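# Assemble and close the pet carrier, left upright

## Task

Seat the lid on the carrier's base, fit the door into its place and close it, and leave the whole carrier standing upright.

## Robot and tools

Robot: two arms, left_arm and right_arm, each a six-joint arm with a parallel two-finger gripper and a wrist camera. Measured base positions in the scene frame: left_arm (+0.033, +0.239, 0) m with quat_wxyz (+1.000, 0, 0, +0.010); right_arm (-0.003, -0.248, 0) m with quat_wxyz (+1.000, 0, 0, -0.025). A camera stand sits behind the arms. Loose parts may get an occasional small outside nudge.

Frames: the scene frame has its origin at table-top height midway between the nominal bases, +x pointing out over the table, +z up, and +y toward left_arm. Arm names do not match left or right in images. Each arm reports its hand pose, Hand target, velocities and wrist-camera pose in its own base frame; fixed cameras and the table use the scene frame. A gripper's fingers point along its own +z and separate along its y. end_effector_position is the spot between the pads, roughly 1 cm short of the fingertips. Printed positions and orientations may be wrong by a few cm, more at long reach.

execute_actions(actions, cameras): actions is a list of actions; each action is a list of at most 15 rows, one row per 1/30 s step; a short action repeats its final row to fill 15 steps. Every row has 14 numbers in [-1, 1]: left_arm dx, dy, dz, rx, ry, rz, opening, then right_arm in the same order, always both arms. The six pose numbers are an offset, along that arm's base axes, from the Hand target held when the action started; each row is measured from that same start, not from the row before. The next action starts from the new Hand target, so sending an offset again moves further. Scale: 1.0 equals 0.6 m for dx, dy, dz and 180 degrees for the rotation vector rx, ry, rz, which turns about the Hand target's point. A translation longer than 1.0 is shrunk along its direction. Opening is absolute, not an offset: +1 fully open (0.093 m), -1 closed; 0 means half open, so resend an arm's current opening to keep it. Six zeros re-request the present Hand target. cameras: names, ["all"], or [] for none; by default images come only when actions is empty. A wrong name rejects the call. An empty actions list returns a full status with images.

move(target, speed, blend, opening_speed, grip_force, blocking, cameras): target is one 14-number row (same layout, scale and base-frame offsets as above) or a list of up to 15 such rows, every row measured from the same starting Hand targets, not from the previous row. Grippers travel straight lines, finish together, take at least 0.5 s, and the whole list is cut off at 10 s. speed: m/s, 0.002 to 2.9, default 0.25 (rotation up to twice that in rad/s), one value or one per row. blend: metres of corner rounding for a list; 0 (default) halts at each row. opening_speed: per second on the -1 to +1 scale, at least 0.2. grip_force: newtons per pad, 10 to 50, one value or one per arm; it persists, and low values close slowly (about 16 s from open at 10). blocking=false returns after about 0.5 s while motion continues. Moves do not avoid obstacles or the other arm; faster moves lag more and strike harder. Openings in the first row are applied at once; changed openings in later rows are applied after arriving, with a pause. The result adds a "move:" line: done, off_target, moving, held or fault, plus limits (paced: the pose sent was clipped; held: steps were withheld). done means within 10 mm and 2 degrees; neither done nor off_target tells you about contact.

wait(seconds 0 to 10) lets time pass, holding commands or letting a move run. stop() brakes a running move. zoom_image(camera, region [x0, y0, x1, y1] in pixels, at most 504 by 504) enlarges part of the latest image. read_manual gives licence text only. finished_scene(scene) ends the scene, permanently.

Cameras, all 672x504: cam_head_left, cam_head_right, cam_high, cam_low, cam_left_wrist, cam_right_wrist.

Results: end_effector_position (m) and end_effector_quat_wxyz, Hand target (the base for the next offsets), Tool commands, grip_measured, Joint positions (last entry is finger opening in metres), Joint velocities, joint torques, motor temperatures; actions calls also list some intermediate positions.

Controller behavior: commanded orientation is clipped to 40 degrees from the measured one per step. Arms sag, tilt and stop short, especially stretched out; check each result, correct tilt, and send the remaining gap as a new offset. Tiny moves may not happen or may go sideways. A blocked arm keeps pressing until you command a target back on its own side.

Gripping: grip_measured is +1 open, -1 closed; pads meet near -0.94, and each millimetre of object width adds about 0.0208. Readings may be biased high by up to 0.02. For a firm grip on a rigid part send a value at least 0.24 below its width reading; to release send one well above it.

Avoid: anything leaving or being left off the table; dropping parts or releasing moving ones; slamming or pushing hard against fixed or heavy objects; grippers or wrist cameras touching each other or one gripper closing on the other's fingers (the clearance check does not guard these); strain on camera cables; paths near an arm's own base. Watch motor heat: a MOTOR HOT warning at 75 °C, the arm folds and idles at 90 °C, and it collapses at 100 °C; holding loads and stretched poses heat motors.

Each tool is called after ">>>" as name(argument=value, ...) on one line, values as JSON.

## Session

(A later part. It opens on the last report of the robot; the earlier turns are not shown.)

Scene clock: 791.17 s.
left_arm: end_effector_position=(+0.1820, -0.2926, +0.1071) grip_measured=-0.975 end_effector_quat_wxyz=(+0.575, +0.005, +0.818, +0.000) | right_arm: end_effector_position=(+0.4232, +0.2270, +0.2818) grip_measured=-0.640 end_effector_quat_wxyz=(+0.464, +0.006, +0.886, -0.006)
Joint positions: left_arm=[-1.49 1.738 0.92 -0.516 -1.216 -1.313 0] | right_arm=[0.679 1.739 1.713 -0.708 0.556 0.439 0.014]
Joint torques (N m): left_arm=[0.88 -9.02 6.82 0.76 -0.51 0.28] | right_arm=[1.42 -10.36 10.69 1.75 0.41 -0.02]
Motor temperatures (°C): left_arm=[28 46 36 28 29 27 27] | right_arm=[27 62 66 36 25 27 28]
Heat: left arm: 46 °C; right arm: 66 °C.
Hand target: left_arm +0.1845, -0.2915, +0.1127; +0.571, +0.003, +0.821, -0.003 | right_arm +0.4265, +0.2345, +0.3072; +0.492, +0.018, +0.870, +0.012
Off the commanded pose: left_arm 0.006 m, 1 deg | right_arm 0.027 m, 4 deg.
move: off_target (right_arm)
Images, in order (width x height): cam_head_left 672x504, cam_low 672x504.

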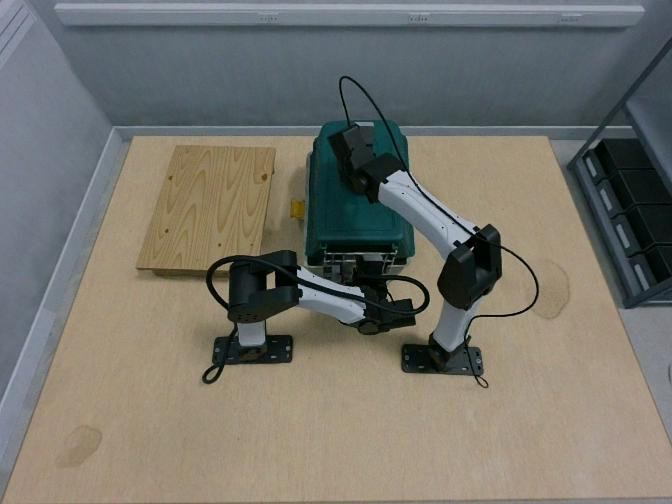

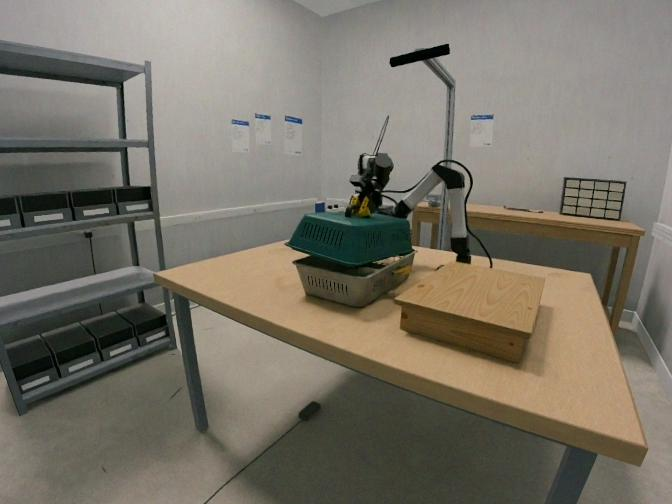

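>>> move(target=[0,0,0,0,0,0,-1, 0,-0.016,-0.018,0,0,0,-1], speed=0.04, cameras=["cam_head_left","cam_low"])

>>> zoom_image(camera="cam_head_left", region=[312, 232, 347, 260])

>>> zoom_image(camera="cam_head_left", region=[380, 232, 415, 260])

Scene clock: 814.70 s.
left_arm: end_effector_position=(+0.1820, -0.2926, +0.1071) grip_measured=-0.975 end_effector_quat_wxyz=(+0.575, +0.005, +0.818, +0.000) | right_arm: end_effector_position=(+0.4252, +0.2268, +0.2714) grip_measured=-0.640 end_effector_quat_wxyz=(+0.464, +0.007, +0.886, -0.007)
Joint positions: left_arm=[-1.49 1.738 0.92 -0.516 -1.216 -1.313 0] | right_arm=[0.676 1.739 1.672 -0.668 0.556 0.439 0.014]
Joint torques (N m): left_arm=[0.9 -9.03 6.82 0.77 -0.5 0.28] | right_arm=[-0.06 -13.24 7.23 1.92 0.29 -0.17]
Motor temperatures (°C): left_arm=[28 46 36 28 29 27 27] | right_arm=[27 61 62 38 24 27 28]
Heat: left arm: 46 °C; right arm: 62 °C.
Hand target: left_arm +0.1845, -0.2915, +0.1127; +0.571, +0.003, +0.821, -0.003 | right_arm +0.4265, +0.2249, +0.2964; +0.492, +0.018, +0.870, +0.013
Off the commanded pose: left_arm 0.006 m, 1 deg | right_arm 0.025 m, 5 deg.
move: off_target (right_arm)
Images, in order (width x height): cam_head_left 672x504, cam_low 672x504.

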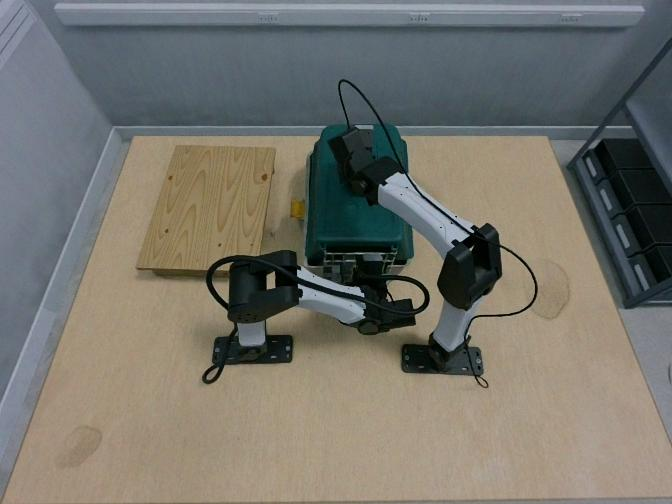

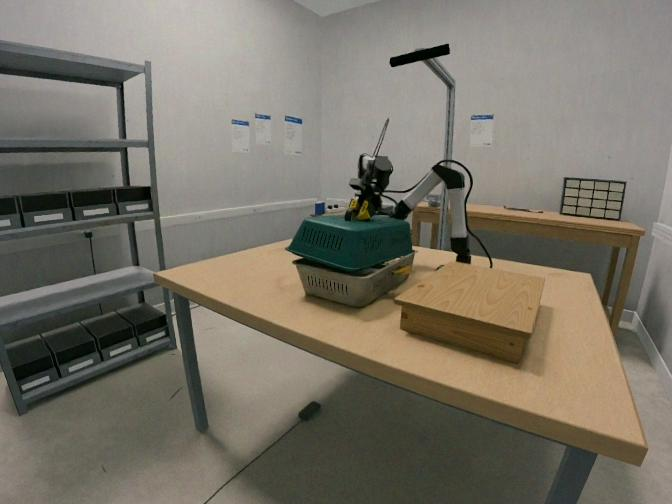

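Scaled by 14.400 from the camera's 672x504 image, which has a finer 960x720 frame.

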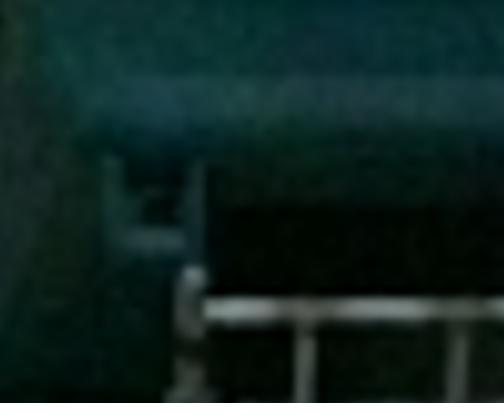

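Scaled by 14.400 from the camera's 672x504 image, which has a finer 960x720 frame.

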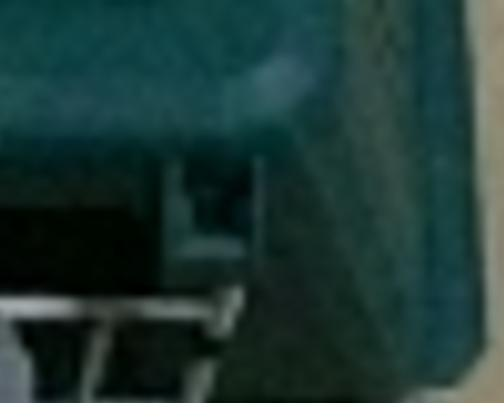

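>>> move(target=[0,0,0,0,0,0,-1, -0.003,-0.012,0.002,0,0,0,-1], speed=0.04, cameras=["cam_head_left"])

>>> zoom_image(camera="cam_head_left", region=[312, 232, 347, 260])

>>> zoom_image(camera="cam_head_left", region=[380, 232, 415, 260])

Scene clock: 826.33 s.
left_arm: end_effector_position=(+0.1820, -0.2926, +0.1071) grip_measured=-0.975 end_effector_quat_wxyz=(+0.575, +0.005, +0.818, +0.000) | right_arm: end_effector_position=(+0.4255, +0.2232, +0.2685) grip_measured=-0.640 end_effector_quat_wxyz=(+0.462, +0.009, +0.887, -0.004)
Joint positions: left_arm=[-1.49 1.738 0.92 -0.516 -1.216 -1.313 0] | right_arm=[0.666 1.729 1.65 -0.655 0.545 0.44 0.014]
Joint torques (N m): left_arm=[0.9 -9.03 6.83 0.77 -0.5 0.28] | right_arm=[-0.34 -14.27 7.13 1.84 0.29 -0.27]
Motor temperatures (°C): left_arm=[28 46 36 28 29 27 27] | right_arm=[27 62 61 39 24 27 28]
Heat: left arm: 46 °C; right arm: 62 °C.
Hand target: left_arm +0.1845, -0.2915, +0.1127; +0.571, +0.003, +0.821, -0.003 | right_arm +0.4247, +0.2177, +0.2976; +0.492, +0.018, +0.870, +0.013
Off the commanded pose: left_arm 0.006 m, 1 deg | right_arm 0.030 m, 5 deg.
move: off_target (right_arm)
Images, in order (width x height): cam_head_left 672x504.

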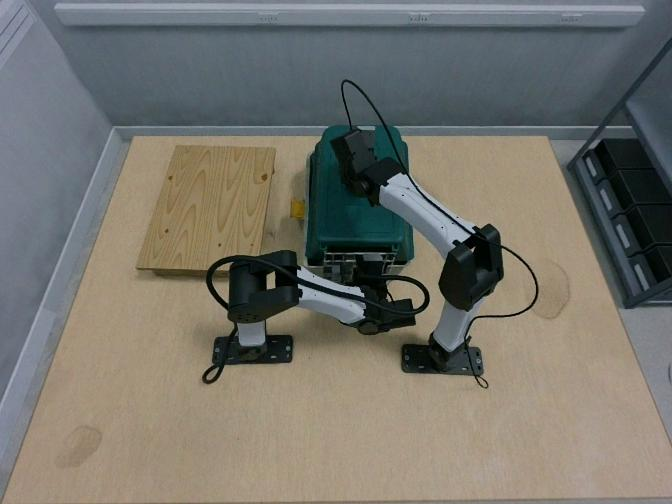

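Scaled by 14.400 from the camera's 672x504 image, which has a finer 960x720 frame.

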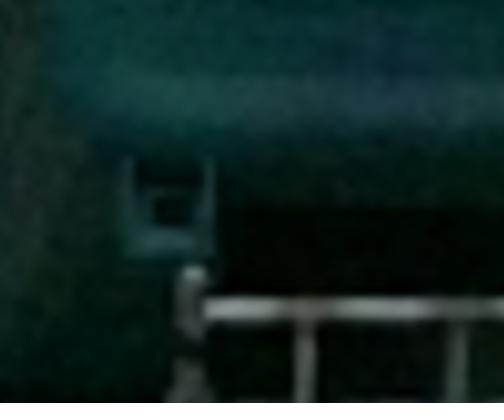

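Scaled by 14.400 from the camera's 672x504 image, which has a finer 960x720 frame.

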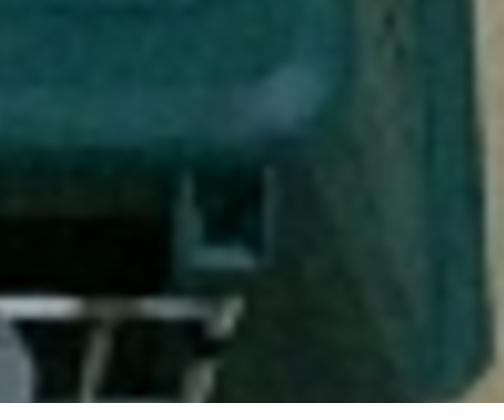

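>>> move(target=[0,0,0,0,0,0,-1, -0.008,-0.0065,0.01,0,0,0,-1], speed=0.04, cameras=["cam_head_left","cam_low","cam_high"])

>>> zoom_image(camera="cam_head_left", region=[312, 232, 347, 260])

>>> zoom_image(camera="cam_head_left", region=[380, 232, 415, 260])

>>> zoom_image(camera="cam_low", region=[270, 190, 430, 310])

Scene clock: 838.43 s.
left_arm: end_effector_position=(+0.1820, -0.2926, +0.1071) grip_measured=-0.975 end_effector_quat_wxyz=(+0.575, +0.005, +0.818, +0.000) | right_arm: end_effector_position=(+0.4229, +0.2212, +0.2748) grip_measured=-0.640 end_effector_quat_wxyz=(+0.466, +0.011, +0.885, -0.001)
Joint positions: left_arm=[-1.49 1.738 0.92 -0.516 -1.216 -1.313 0] | right_arm=[0.666 1.714 1.65 -0.66 0.545 0.44 0.014]
Joint torques (N m): left_arm=[0.9 -9.02 6.83 0.77 -0.5 0.28] | right_arm=[-0.36 -14.31 7.41 1.7 0.29 -0.28]
Motor temperatures (°C): left_arm=[28 46 36 28 29 27 27] | right_arm=[27 65 59 38 24 27 28]
Heat: left arm: 46 °C; right arm: 65 °C.
Hand target: left_arm +0.1845, -0.2915, +0.1127; +0.571, +0.003, +0.821, -0.003 | right_arm +0.4199, +0.2138, +0.3036; +0.492, +0.018, +0.870, +0.012
Off the commanded pose: left_arm 0.006 m, 1 deg | right_arm 0.030 m, 4 deg.
move: off_target (right_arm)
Images, in order (width x height): cam_head_left 672x504, cam_high 672x504, cam_low 672x504.

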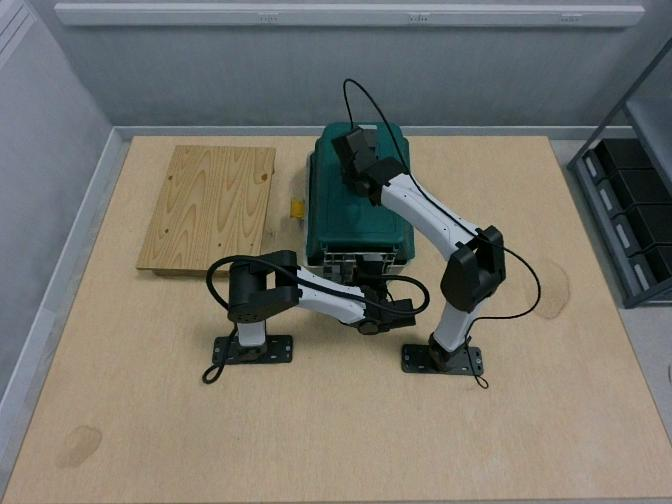

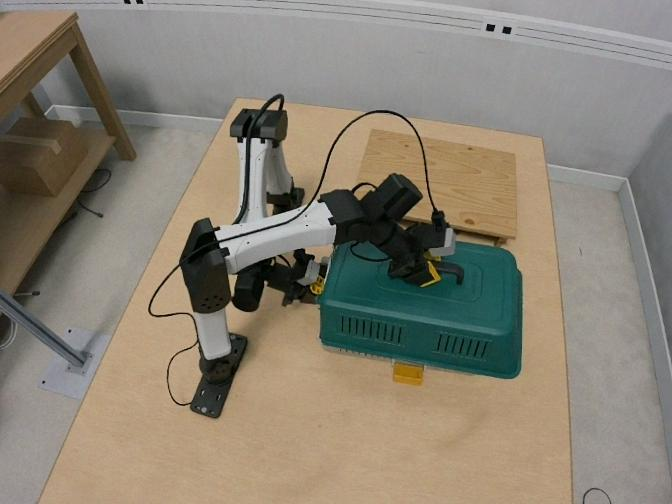

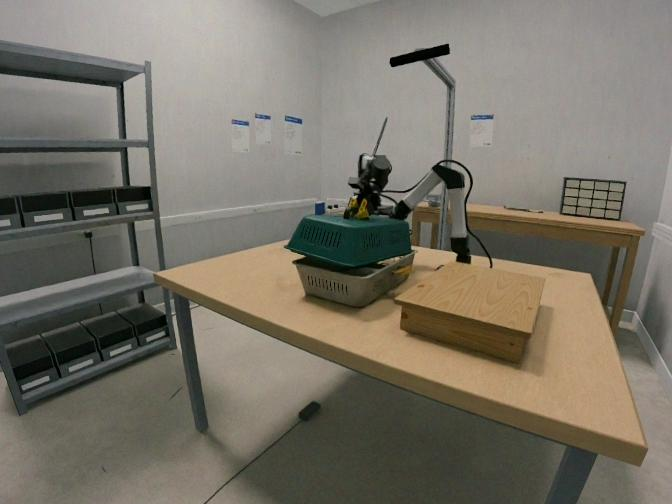

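Scaled by 14.400 from the camera's 672x504 image, which has a finer 960x720 frame.

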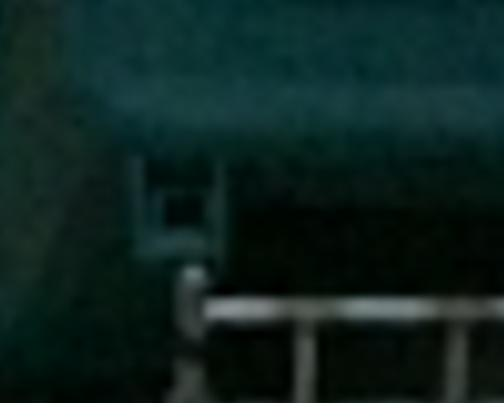

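Scaled by 14.400 from the camera's 672x504 image, which has a finer 960x720 frame.

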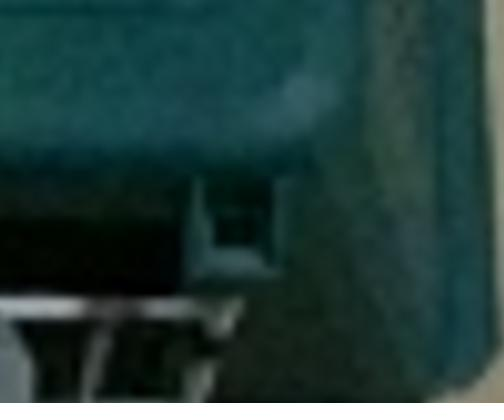

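Scaled by 3.150 from the camera's 672x504 image, which has a finer 960x720 frame.

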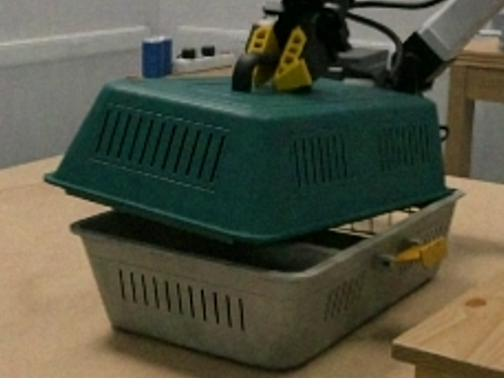

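>>> zoom_image(camera="cam_low", region=[280, 235, 430, 310])

Scaled by 3.360 from the camera's 672x504 image, which has a finer 960x720 frame.

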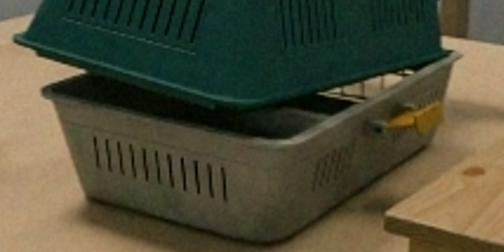

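>>> move(target=[0,0,0,0,0,0,-1, 0,0.0,0.025,0,0,0.005,-1], speed=0.05, cameras=["cam_head_left","cam_low","cam_high"])

>>> zoom_image(camera="cam_low", region=[270, 190, 430, 310])

>>> zoom_image(camera="cam_head_left", region=[300, 225, 430, 275])

Scene clock: 879.73 s.
left_arm: end_effector_position=(+0.1820, -0.2926, +0.1071) grip_measured=-0.975 end_effector_quat_wxyz=(+0.575, +0.005, +0.818, +0.000) | right_arm: end_effector_position=(+0.4218, +0.2160, +0.2772) grip_measured=-0.640 end_effector_quat_wxyz=(+0.459, +0.007, +0.888, -0.009)
Joint positions: left_arm=[-1.49 1.738 0.92 -0.516 -1.216 -1.313 0] | right_arm=[0.658 1.714 1.672 -0.699 0.543 0.43 0.014]
Joint torques (N m): left_arm=[0.88 -9.03 6.83 0.77 -0.5 0.28] | right_arm=[-0.13 -14.05 10.59 1.58 0.16 -0.34]
Motor temperatures (°C): left_arm=[28 46 36 28 29 27 27] | right_arm=[27 77 56 38 24 27 28]
Heat: left arm: 46 °C; right arm: 77 °C. Fold the right arm in close to its base, or ease its load, before you think long.
Hand target: left_arm +0.1845, -0.2915, +0.1127; +0.571, +0.003, +0.821, -0.003 | right_arm +0.4199, +0.2138, +0.3185; +0.492, +0.012, +0.870, +0.016
Off the commanded pose: left_arm 0.006 m, 1 deg | right_arm 0.041 m, 5 deg.
MOTOR HOT: joint 2 (shoulder) of the right arm reports 77 °C; the controller's stop level is 90 °C. To cool a motor, set the load down, stop pushing, or move to a pose that needs little force.
move: off_target (right_arm)
Images, in order (width x height): cam_head_left 672x504, cam_high 672x504, cam_low 672x504.

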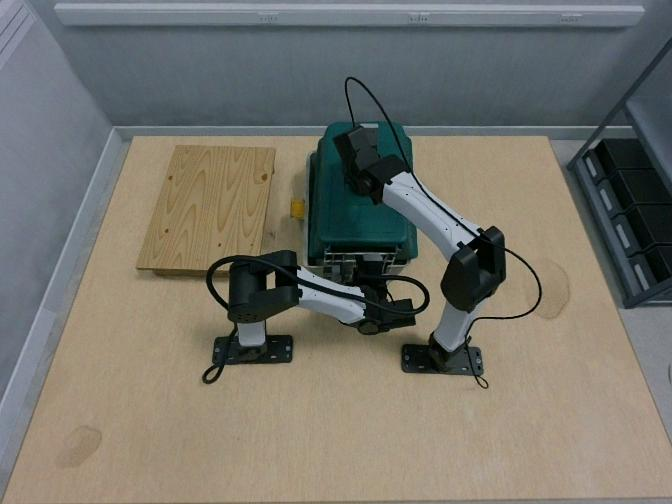

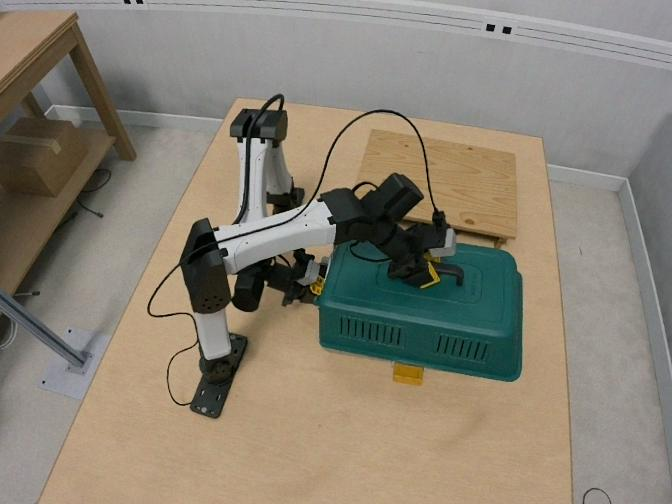

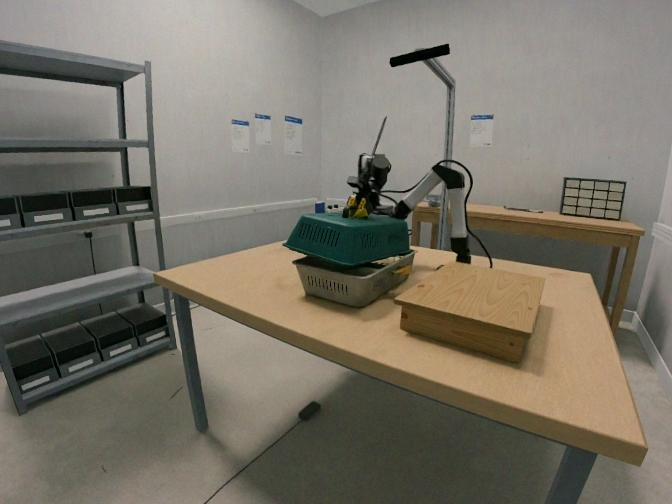

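Scaled by 3.150 from the camera's 672x504 image, which has a finer 960x720 frame.

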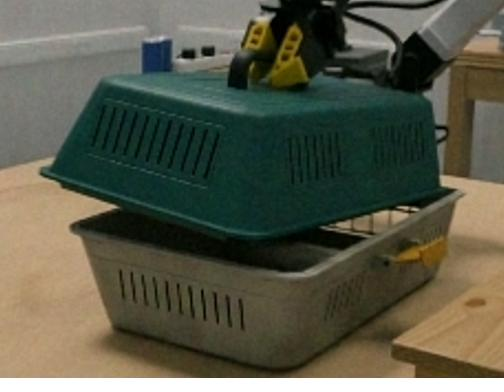

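Scaled by 3.877 from the camera's 672x504 image, which has a finer 960x720 frame.

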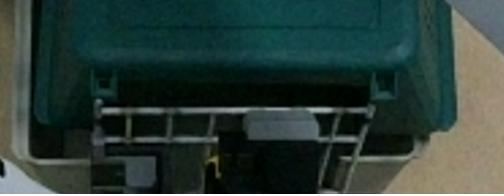

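>>> move(target=[0,0,0,0,0,0,-1, 0,0.008,-0.008,0,0.033,0,-1], speed=0.06, cameras=["cam_head_left","cam_low"])

>>> zoom_image(camera="cam_low", region=[270, 190, 430, 310])

>>> zoom_image(camera="cam_head_left", region=[300, 225, 430, 275])

Scene clock: 895.10 s.
left_arm: end_effector_position=(+0.1820, -0.2927, +0.1072) grip_measured=-0.975 end_effector_quat_wxyz=(+0.575, +0.005, +0.818, +0.000) | right_arm: end_effector_position=(+0.4146, +0.2159, +0.2922) grip_measured=-0.640 end_effector_quat_wxyz=(+0.424, +0.001, +0.905, -0.005)
Joint positions: left_arm=[-1.49 1.738 0.92 -0.516 -1.215 -1.313 0] | right_arm=[0.652 1.757 1.842 -0.899 0.494 0.454 0.014]
Joint torques (N m): left_arm=[0.9 -9.02 6.82 0.76 -0.51 0.28] | right_arm=[-0.14 -10.29 10.4 1.6 0.18 -0.05]
Motor temperatures (°C): left_arm=[28 46 36 28 29 27 27] | right_arm=[27 78 58 37 24 27 28]
Heat: left arm: 46 °C; right arm: 78 °C. Fold the right arm in close to its base, or ease its load, before you think long.
Hand target: left_arm +0.1845, -0.2915, +0.1127; +0.571, +0.003, +0.821, -0.003 | right_arm +0.4199, +0.2186, +0.3138; +0.446, +0.012, +0.895, +0.016
Off the commanded pose: left_arm 0.006 m, 1 deg | right_arm 0.022 m, 4 deg.
MOTOR HOT: still on. Joint 2 (shoulder) of the right arm reports 78 °C.
move: off_target (right_arm)
Images, in order (width x height): cam_head_left 672x504, cam_low 672x504.

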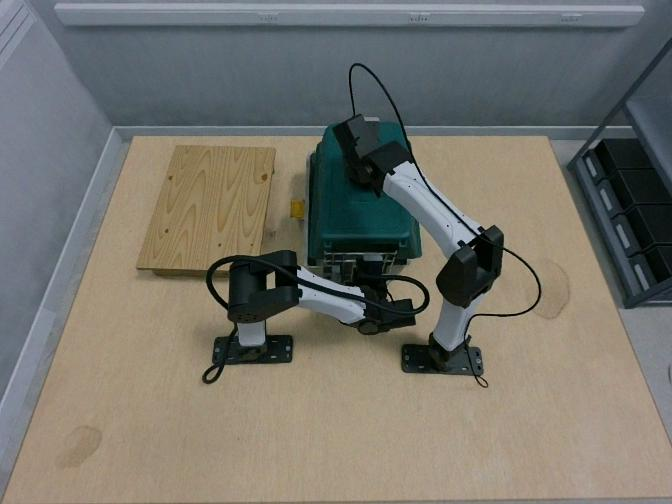

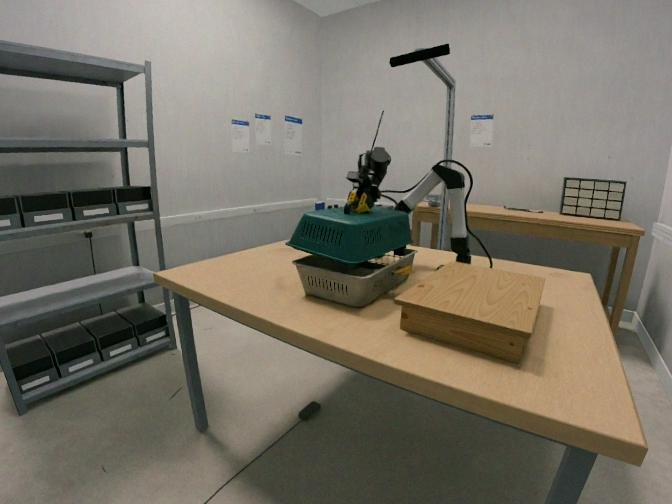

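Scaled by 3.150 from the camera's 672x504 image, which has a finer 960x720 frame.

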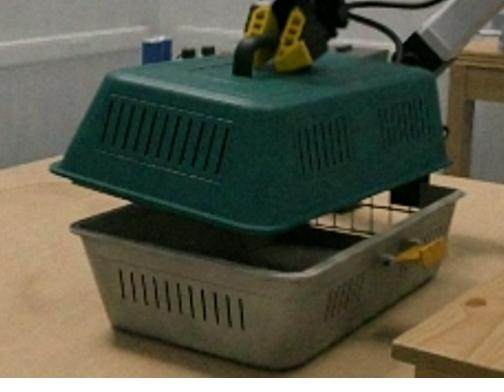

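Scaled by 3.877 from the camera's 672x504 image, which has a finer 960x720 frame.

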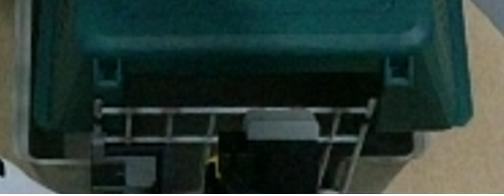

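>>> move(target=[0,0,0,0,0,0,-1, -0.01,0.024,-0.012,0,0.014,0,-1], speed=0.06, cameras=["cam_head_left","cam_low"])

>>> zoom_image(camera="cam_low", region=[270, 190, 430, 310])

>>> zoom_image(camera="cam_head_left", region=[300, 225, 430, 275])

Scene clock: 918.47 s.
left_arm: end_effector_position=(+0.1820, -0.2927, +0.1072) grip_measured=-0.975 end_effector_quat_wxyz=(+0.575, +0.005, +0.818, +0.000) | right_arm: end_effector_position=(+0.4144, +0.2236, +0.2878) grip_measured=-0.640 end_effector_quat_wxyz=(+0.409, +0.009, +0.913, -0.006)
Joint positions: left_arm=[-1.49 1.738 0.92 -0.516 -1.215 -1.313 0] | right_arm=[0.665 1.806 1.912 -0.964 0.494 0.498 0.014]
Joint torques (N m): left_arm=[0.88 -9.01 6.82 0.76 -0.51 0.28] | right_arm=[1.58 -10.65 10.09 1.45 0.23 0]
Motor temperatures (°C): left_arm=[28 47 36 28 29 27 27] | right_arm=[27 69 61 35 24 27 28]
Heat: left arm: 47 °C; right arm: 69 °C.
Hand target: left_arm +0.1845, -0.2915, +0.1127; +0.571, +0.003, +0.821, -0.003 | right_arm +0.4139, +0.2331, +0.3066; +0.427, +0.013, +0.904, +0.016
Off the commanded pose: left_arm 0.006 m, 1 deg | right_arm 0.021 m, 3 deg.
MOTOR HOT: cleared for the motors of the right arm.
move: off_target (right_arm)
Images, in order (width x height): cam_head_left 672x504, cam_low 672x504.

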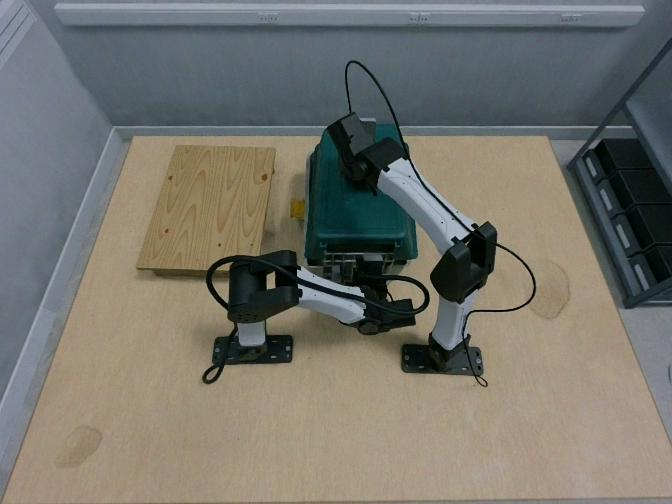

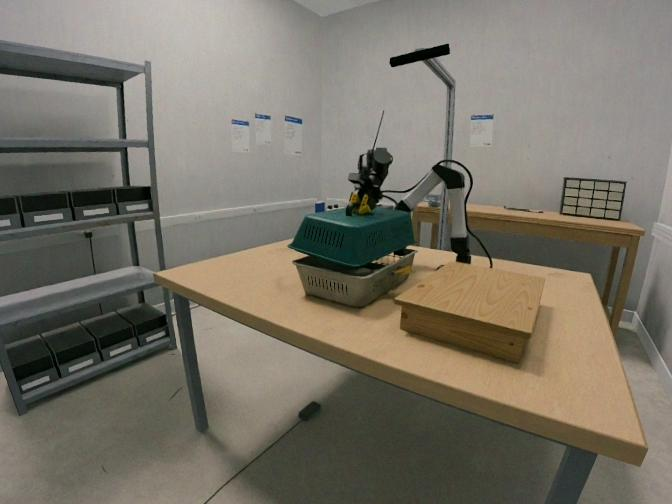

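Scaled by 3.150 from the camera's 672x504 image, which has a finer 960x720 frame.

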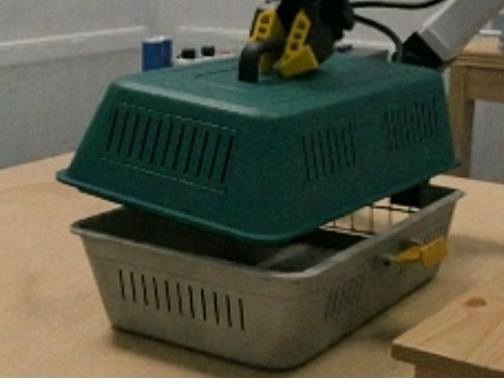

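Scaled by 3.877 from the camera's 672x504 image, which has a finer 960x720 frame.

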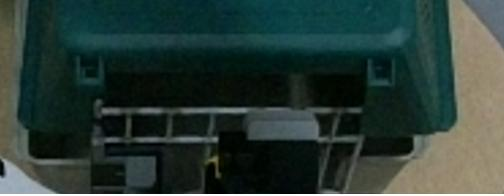

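>>> move(target=[0,0,0,0,0,0,-1, -0.015,-0.027,-0.014,0,0,0,-1], speed=0.06, cameras=["cam_head_left","cam_low"])

>>> zoom_image(camera="cam_low", region=[270, 190, 430, 310])

>>> zoom_image(camera="cam_head_left", region=[300, 225, 430, 275])

Scene clock: 930.20 s.
left_arm: end_effector_position=(+0.1820, -0.2927, +0.1072) grip_measured=-0.975 end_effector_quat_wxyz=(+0.575, +0.005, +0.818, +0.000) | right_arm: end_effector_position=(+0.4125, +0.2190, +0.2751) grip_measured=-0.640 end_effector_quat_wxyz=(+0.410, +0.016, +0.912, -0.005)
Joint positions: left_arm=[-1.49 1.738 0.92 -0.516 -1.215 -1.313 0] | right_arm=[0.66 1.77 1.814 -0.9 0.495 0.506 0.014]
Joint torques (N m): left_arm=[0.88 -9.02 6.83 0.76 -0.51 0.28] | right_arm=[0.31 -14.56 6.8 1.43 0.11 -0.26]
Motor temperatures (°C): left_arm=[28 47 36 28 29 27 27] | right_arm=[27 68 64 35 24 27 28]
Heat: left arm: 47 °C; right arm: 68 °C.
Hand target: left_arm +0.1845, -0.2915, +0.1127; +0.571, +0.003, +0.821, -0.003 | right_arm +0.4049, +0.2168, +0.2982; +0.427, +0.013, +0.904, +0.016
Off the commanded pose: left_arm 0.006 m, 1 deg | right_arm 0.024 m, 3 deg.
move: off_target (right_arm)
Images, in order (width x height): cam_head_left 672x504, cam_low 672x504.

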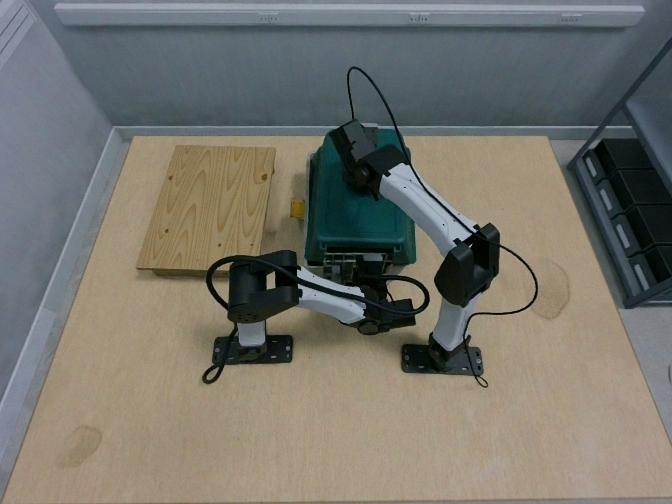

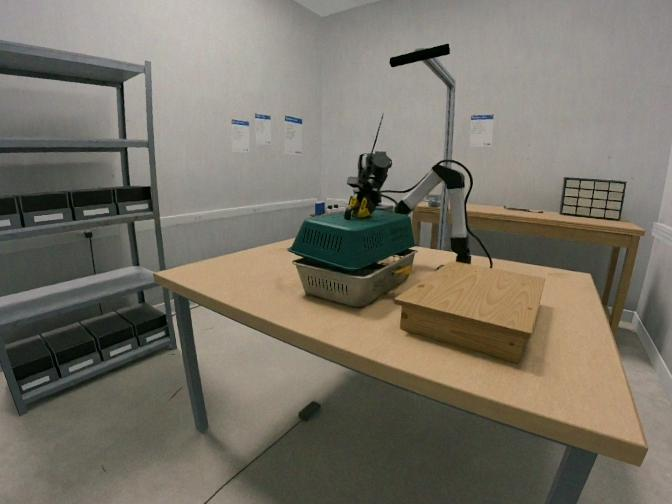

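Scaled by 3.150 from the camera's 672x504 image, which has a finer 960x720 frame.

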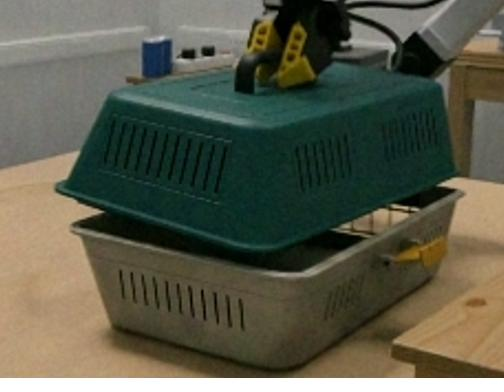

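Scaled by 3.877 from the camera's 672x504 image, which has a finer 960x720 frame.

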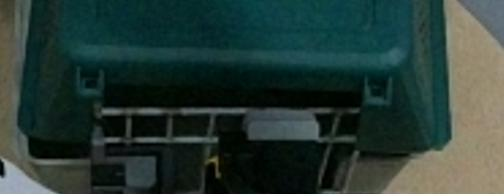

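>>> move(target=[0,0,0,0,0,0,-1, -0.004,0.008,0.006,0,0,0.012,-1], speed=0.06, cameras=["cam_head_left","cam_low"])

>>> zoom_image(camera="cam_low", region=[270, 190, 430, 310])

>>> zoom_image(camera="cam_head_left", region=[300, 225, 430, 275])

Scene clock: 949.07 s.
left_arm: end_effector_position=(+0.1820, -0.2927, +0.1072) grip_measured=-0.975 end_effector_quat_wxyz=(+0.575, +0.005, +0.818, +0.000) | right_arm: end_effector_position=(+0.4120, +0.2203, +0.2766) grip_measured=-0.640 end_effector_quat_wxyz=(+0.410, +0.011, +0.912, -0.001)
Joint positions: left_arm=[-1.49 1.738 0.92 -0.516 -1.215 -1.313 0] | right_arm=[0.66 1.767 1.814 -0.896 0.486 0.498 0.014]
Joint torques (N m): left_arm=[0.9 -9.02 6.82 0.76 -0.51 0.27] | right_arm=[0.64 -14.75 7.21 1.42 -0.02 -0.47]
Motor temperatures (°C): left_arm=[28 47 37 28 29 27 27] | right_arm=[27 76 60 34 24 27 28]
Heat: left arm: 47 °C; right arm: 76 °C. Fold the right arm in close to its base, or ease its load, before you think long.
Hand target: left_arm +0.1845, -0.2915, +0.1127; +0.571, +0.003, +0.821, -0.003 | right_arm +0.4025, +0.2216, +0.3018; +0.426, -0.004, +0.904, +0.024
Off the commanded pose: left_arm 0.006 m, 1 deg | right_arm 0.027 m, 4 deg.
MOTOR HOT: joint 2 (shoulder) of the right arm reports 76 °C; the controller's stop level is 90 °C. To cool a motor, set the load down, stop pushing, or move to a pose that needs little force.
move: off_target (right_arm)
Images, in order (width x height): cam_head_left 672x504, cam_low 672x504.

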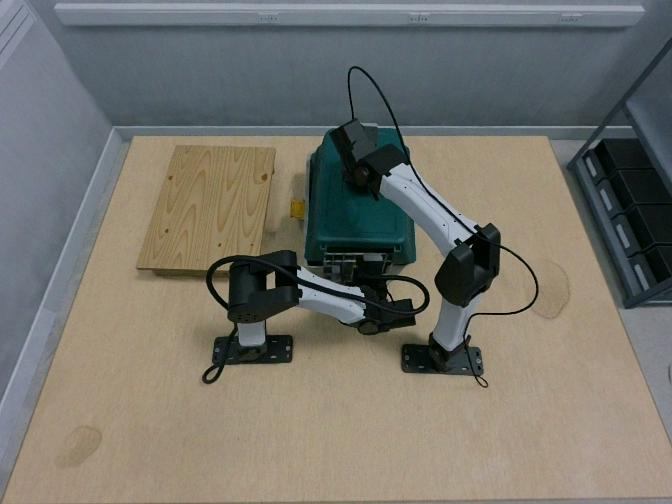

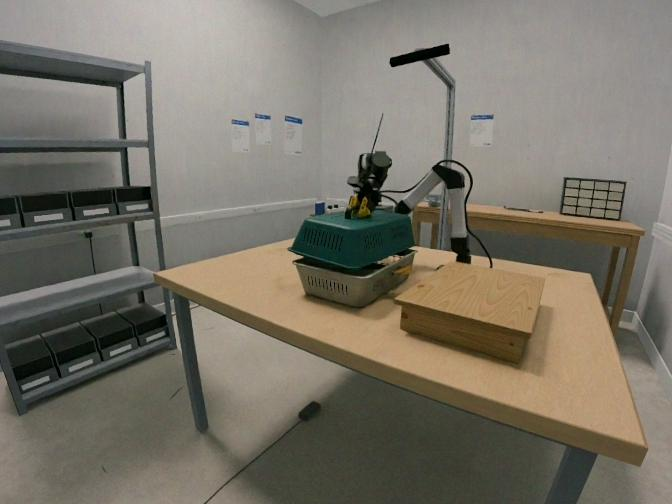

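Scaled by 3.150 from the camera's 672x504 image, which has a finer 960x720 frame.

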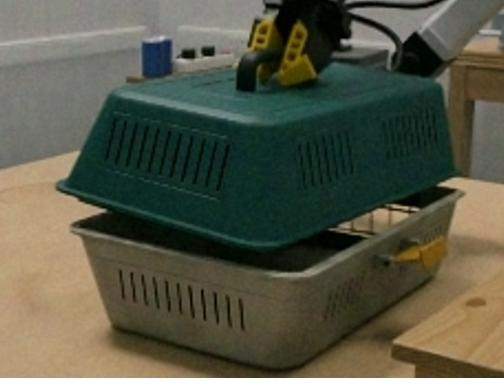

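Scaled by 3.877 from the camera's 672x504 image, which has a finer 960x720 frame.

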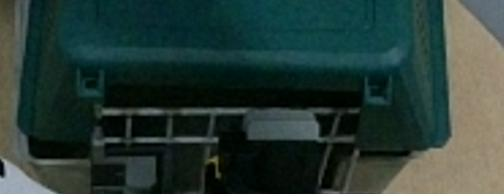

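>>> move(target=[0,0,0,0,0,0,-1, -0.013,0.007,-0.002,0,0,0.01,-1], speed=0.06, cameras=["cam_head_left","cam_low"])

>>> zoom_image(camera="cam_low", region=[270, 190, 430, 310])

>>> zoom_image(camera="cam_head_left", region=[300, 225, 430, 275])

Scene clock: 960.80 s.
left_arm: end_effector_position=(+0.1820, -0.2927, +0.1072) grip_measured=-0.975 end_effector_quat_wxyz=(+0.575, +0.005, +0.818, +0.000) | right_arm: end_effector_position=(+0.4094, +0.2188, +0.2801) grip_measured=-0.640 end_effector_quat_wxyz=(+0.417, +0.011, +0.909, +0.005)
Joint positions: left_arm=[-1.49 1.738 0.92 -0.516 -1.215 -1.313 0] | right_arm=[0.66 1.74 1.784 -0.871 0.484 0.492 0.014]
Joint torques (N m): left_arm=[0.88 -9.01 6.82 0.77 -0.51 0.28] | right_arm=[1.77 -14.46 6.75 1.36 -0.11 -0.55]
Motor temperatures (°C): left_arm=[28 47 37 28 29 27 27] | right_arm=[27 76 58 34 24 27 28]
Heat: left arm: 47 °C; right arm: 76 °C. Fold the right arm in close to its base, or ease its load, before you think long.
Hand target: left_arm +0.1845, -0.2915, +0.1127; +0.571, +0.003, +0.821, -0.003 | right_arm +0.3947, +0.2257, +0.3006; +0.426, -0.019, +0.904, +0.030
Off the commanded pose: left_arm 0.006 m, 1 deg | right_arm 0.026 m, 5 deg.
MOTOR HOT: still on. Joint 2 (shoulder) of the right arm reports 76 °C.
move: off_target (right_arm)
Images, in order (width x height): cam_head_left 672x504, cam_low 672x504.

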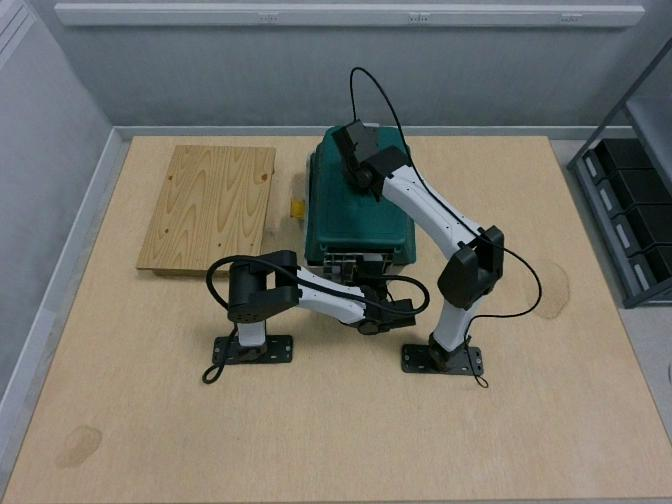

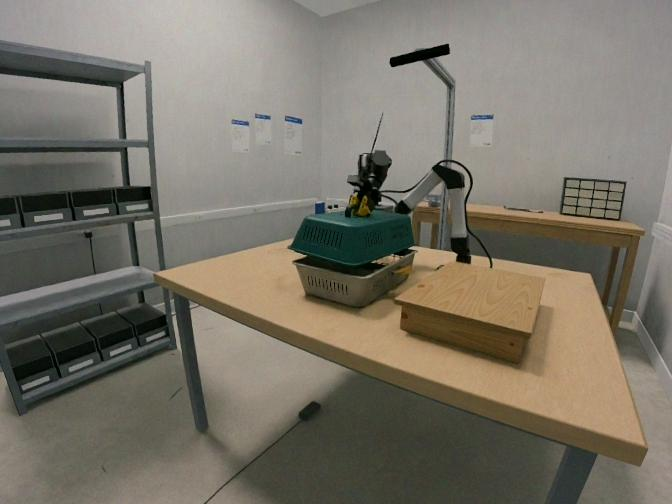

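Scaled by 3.150 from the camera's 672x504 image, which has a finer 960x720 frame.

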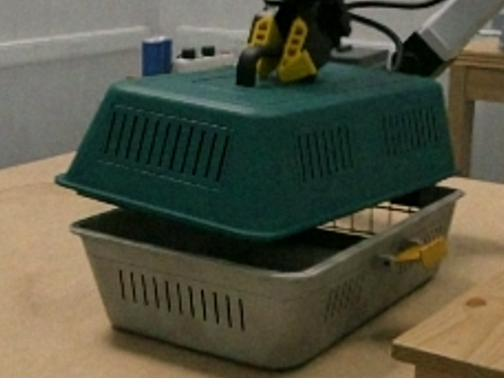

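Scaled by 3.877 from the camera's 672x504 image, which has a finer 960x720 frame.

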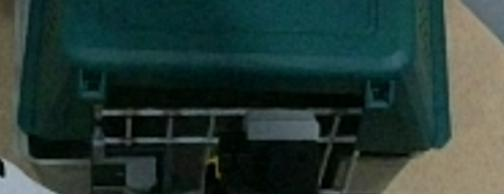

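>>> move(target=[0,0,0,0,0,0,-1, -0.004,0.004,-0.006,-0.009,0,0.006,-1], speed=0.06, cameras=["cam_head_left","cam_low"])

>>> zoom_image(camera="cam_low", region=[270, 190, 430, 310])

>>> zoom_image(camera="cam_head_left", region=[300, 225, 430, 275])

Scene clock: 975.43 s.
left_arm: end_effector_position=(+0.1820, -0.2928, +0.1072) grip_measured=-0.975 end_effector_quat_wxyz=(+0.575, +0.005, +0.818, -0.001) | right_arm: end_effector_position=(+0.4102, +0.2213, +0.2809) grip_measured=-0.640 end_effector_quat_wxyz=(+0.423, +0.003, +0.906, +0.006)
Joint positions: left_arm=[-1.49 1.738 0.92 -0.515 -1.215 -1.313 0] | right_arm=[0.664 1.736 1.773 -0.849 0.484 0.473 0.014]
Joint torques (N m): left_arm=[0.9 -9.02 6.82 0.76 -0.51 0.28] | right_arm=[2.33 -14.19 6.54 1.23 -0.04 -0.62]
Motor temperatures (°C): left_arm=[28 47 37 28 29 27 27] | right_arm=[27 74 58 34 24 27 28]
Heat: left arm: 47 °C; right arm: 74 °C. Fold the right arm in close to its base, or ease its load, before you think long.
Hand target: left_arm +0.1845, -0.2915, +0.1127; +0.571, +0.003, +0.821, -0.003 | right_arm +0.3923, +0.2281, +0.2970; +0.425, -0.033, +0.904, +0.021
Off the commanded pose: left_arm 0.006 m, 1 deg | right_arm 0.025 m, 4 deg.
MOTOR HOT: still on. Joint 2 (shoulder) of the right arm reports 74 °C.
move: off_target (right_arm)
Images, in order (width x height): cam_head_left 672x504, cam_low 672x504.

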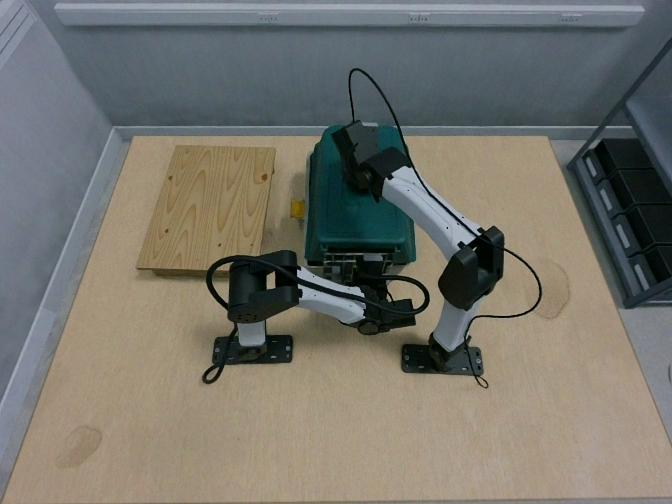

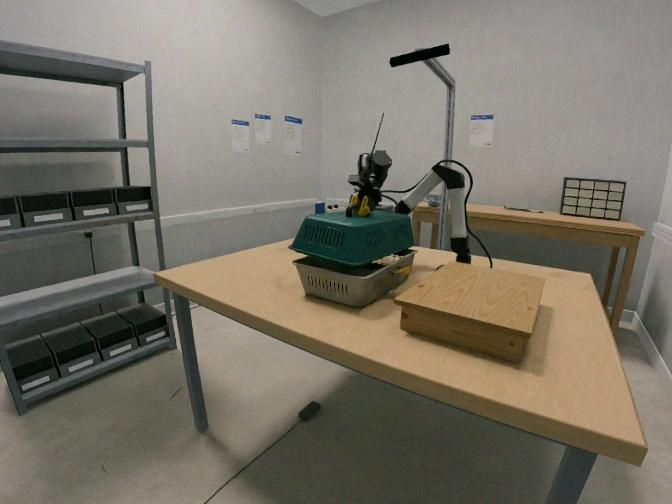

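Scaled by 3.150 from the camera's 672x504 image, which has a finer 960x720 frame.

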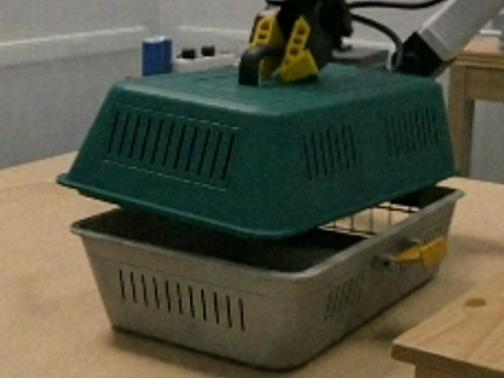

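Scaled by 3.877 from the camera's 672x504 image, which has a finer 960x720 frame.

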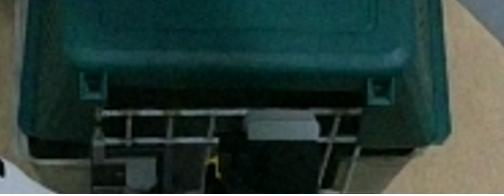

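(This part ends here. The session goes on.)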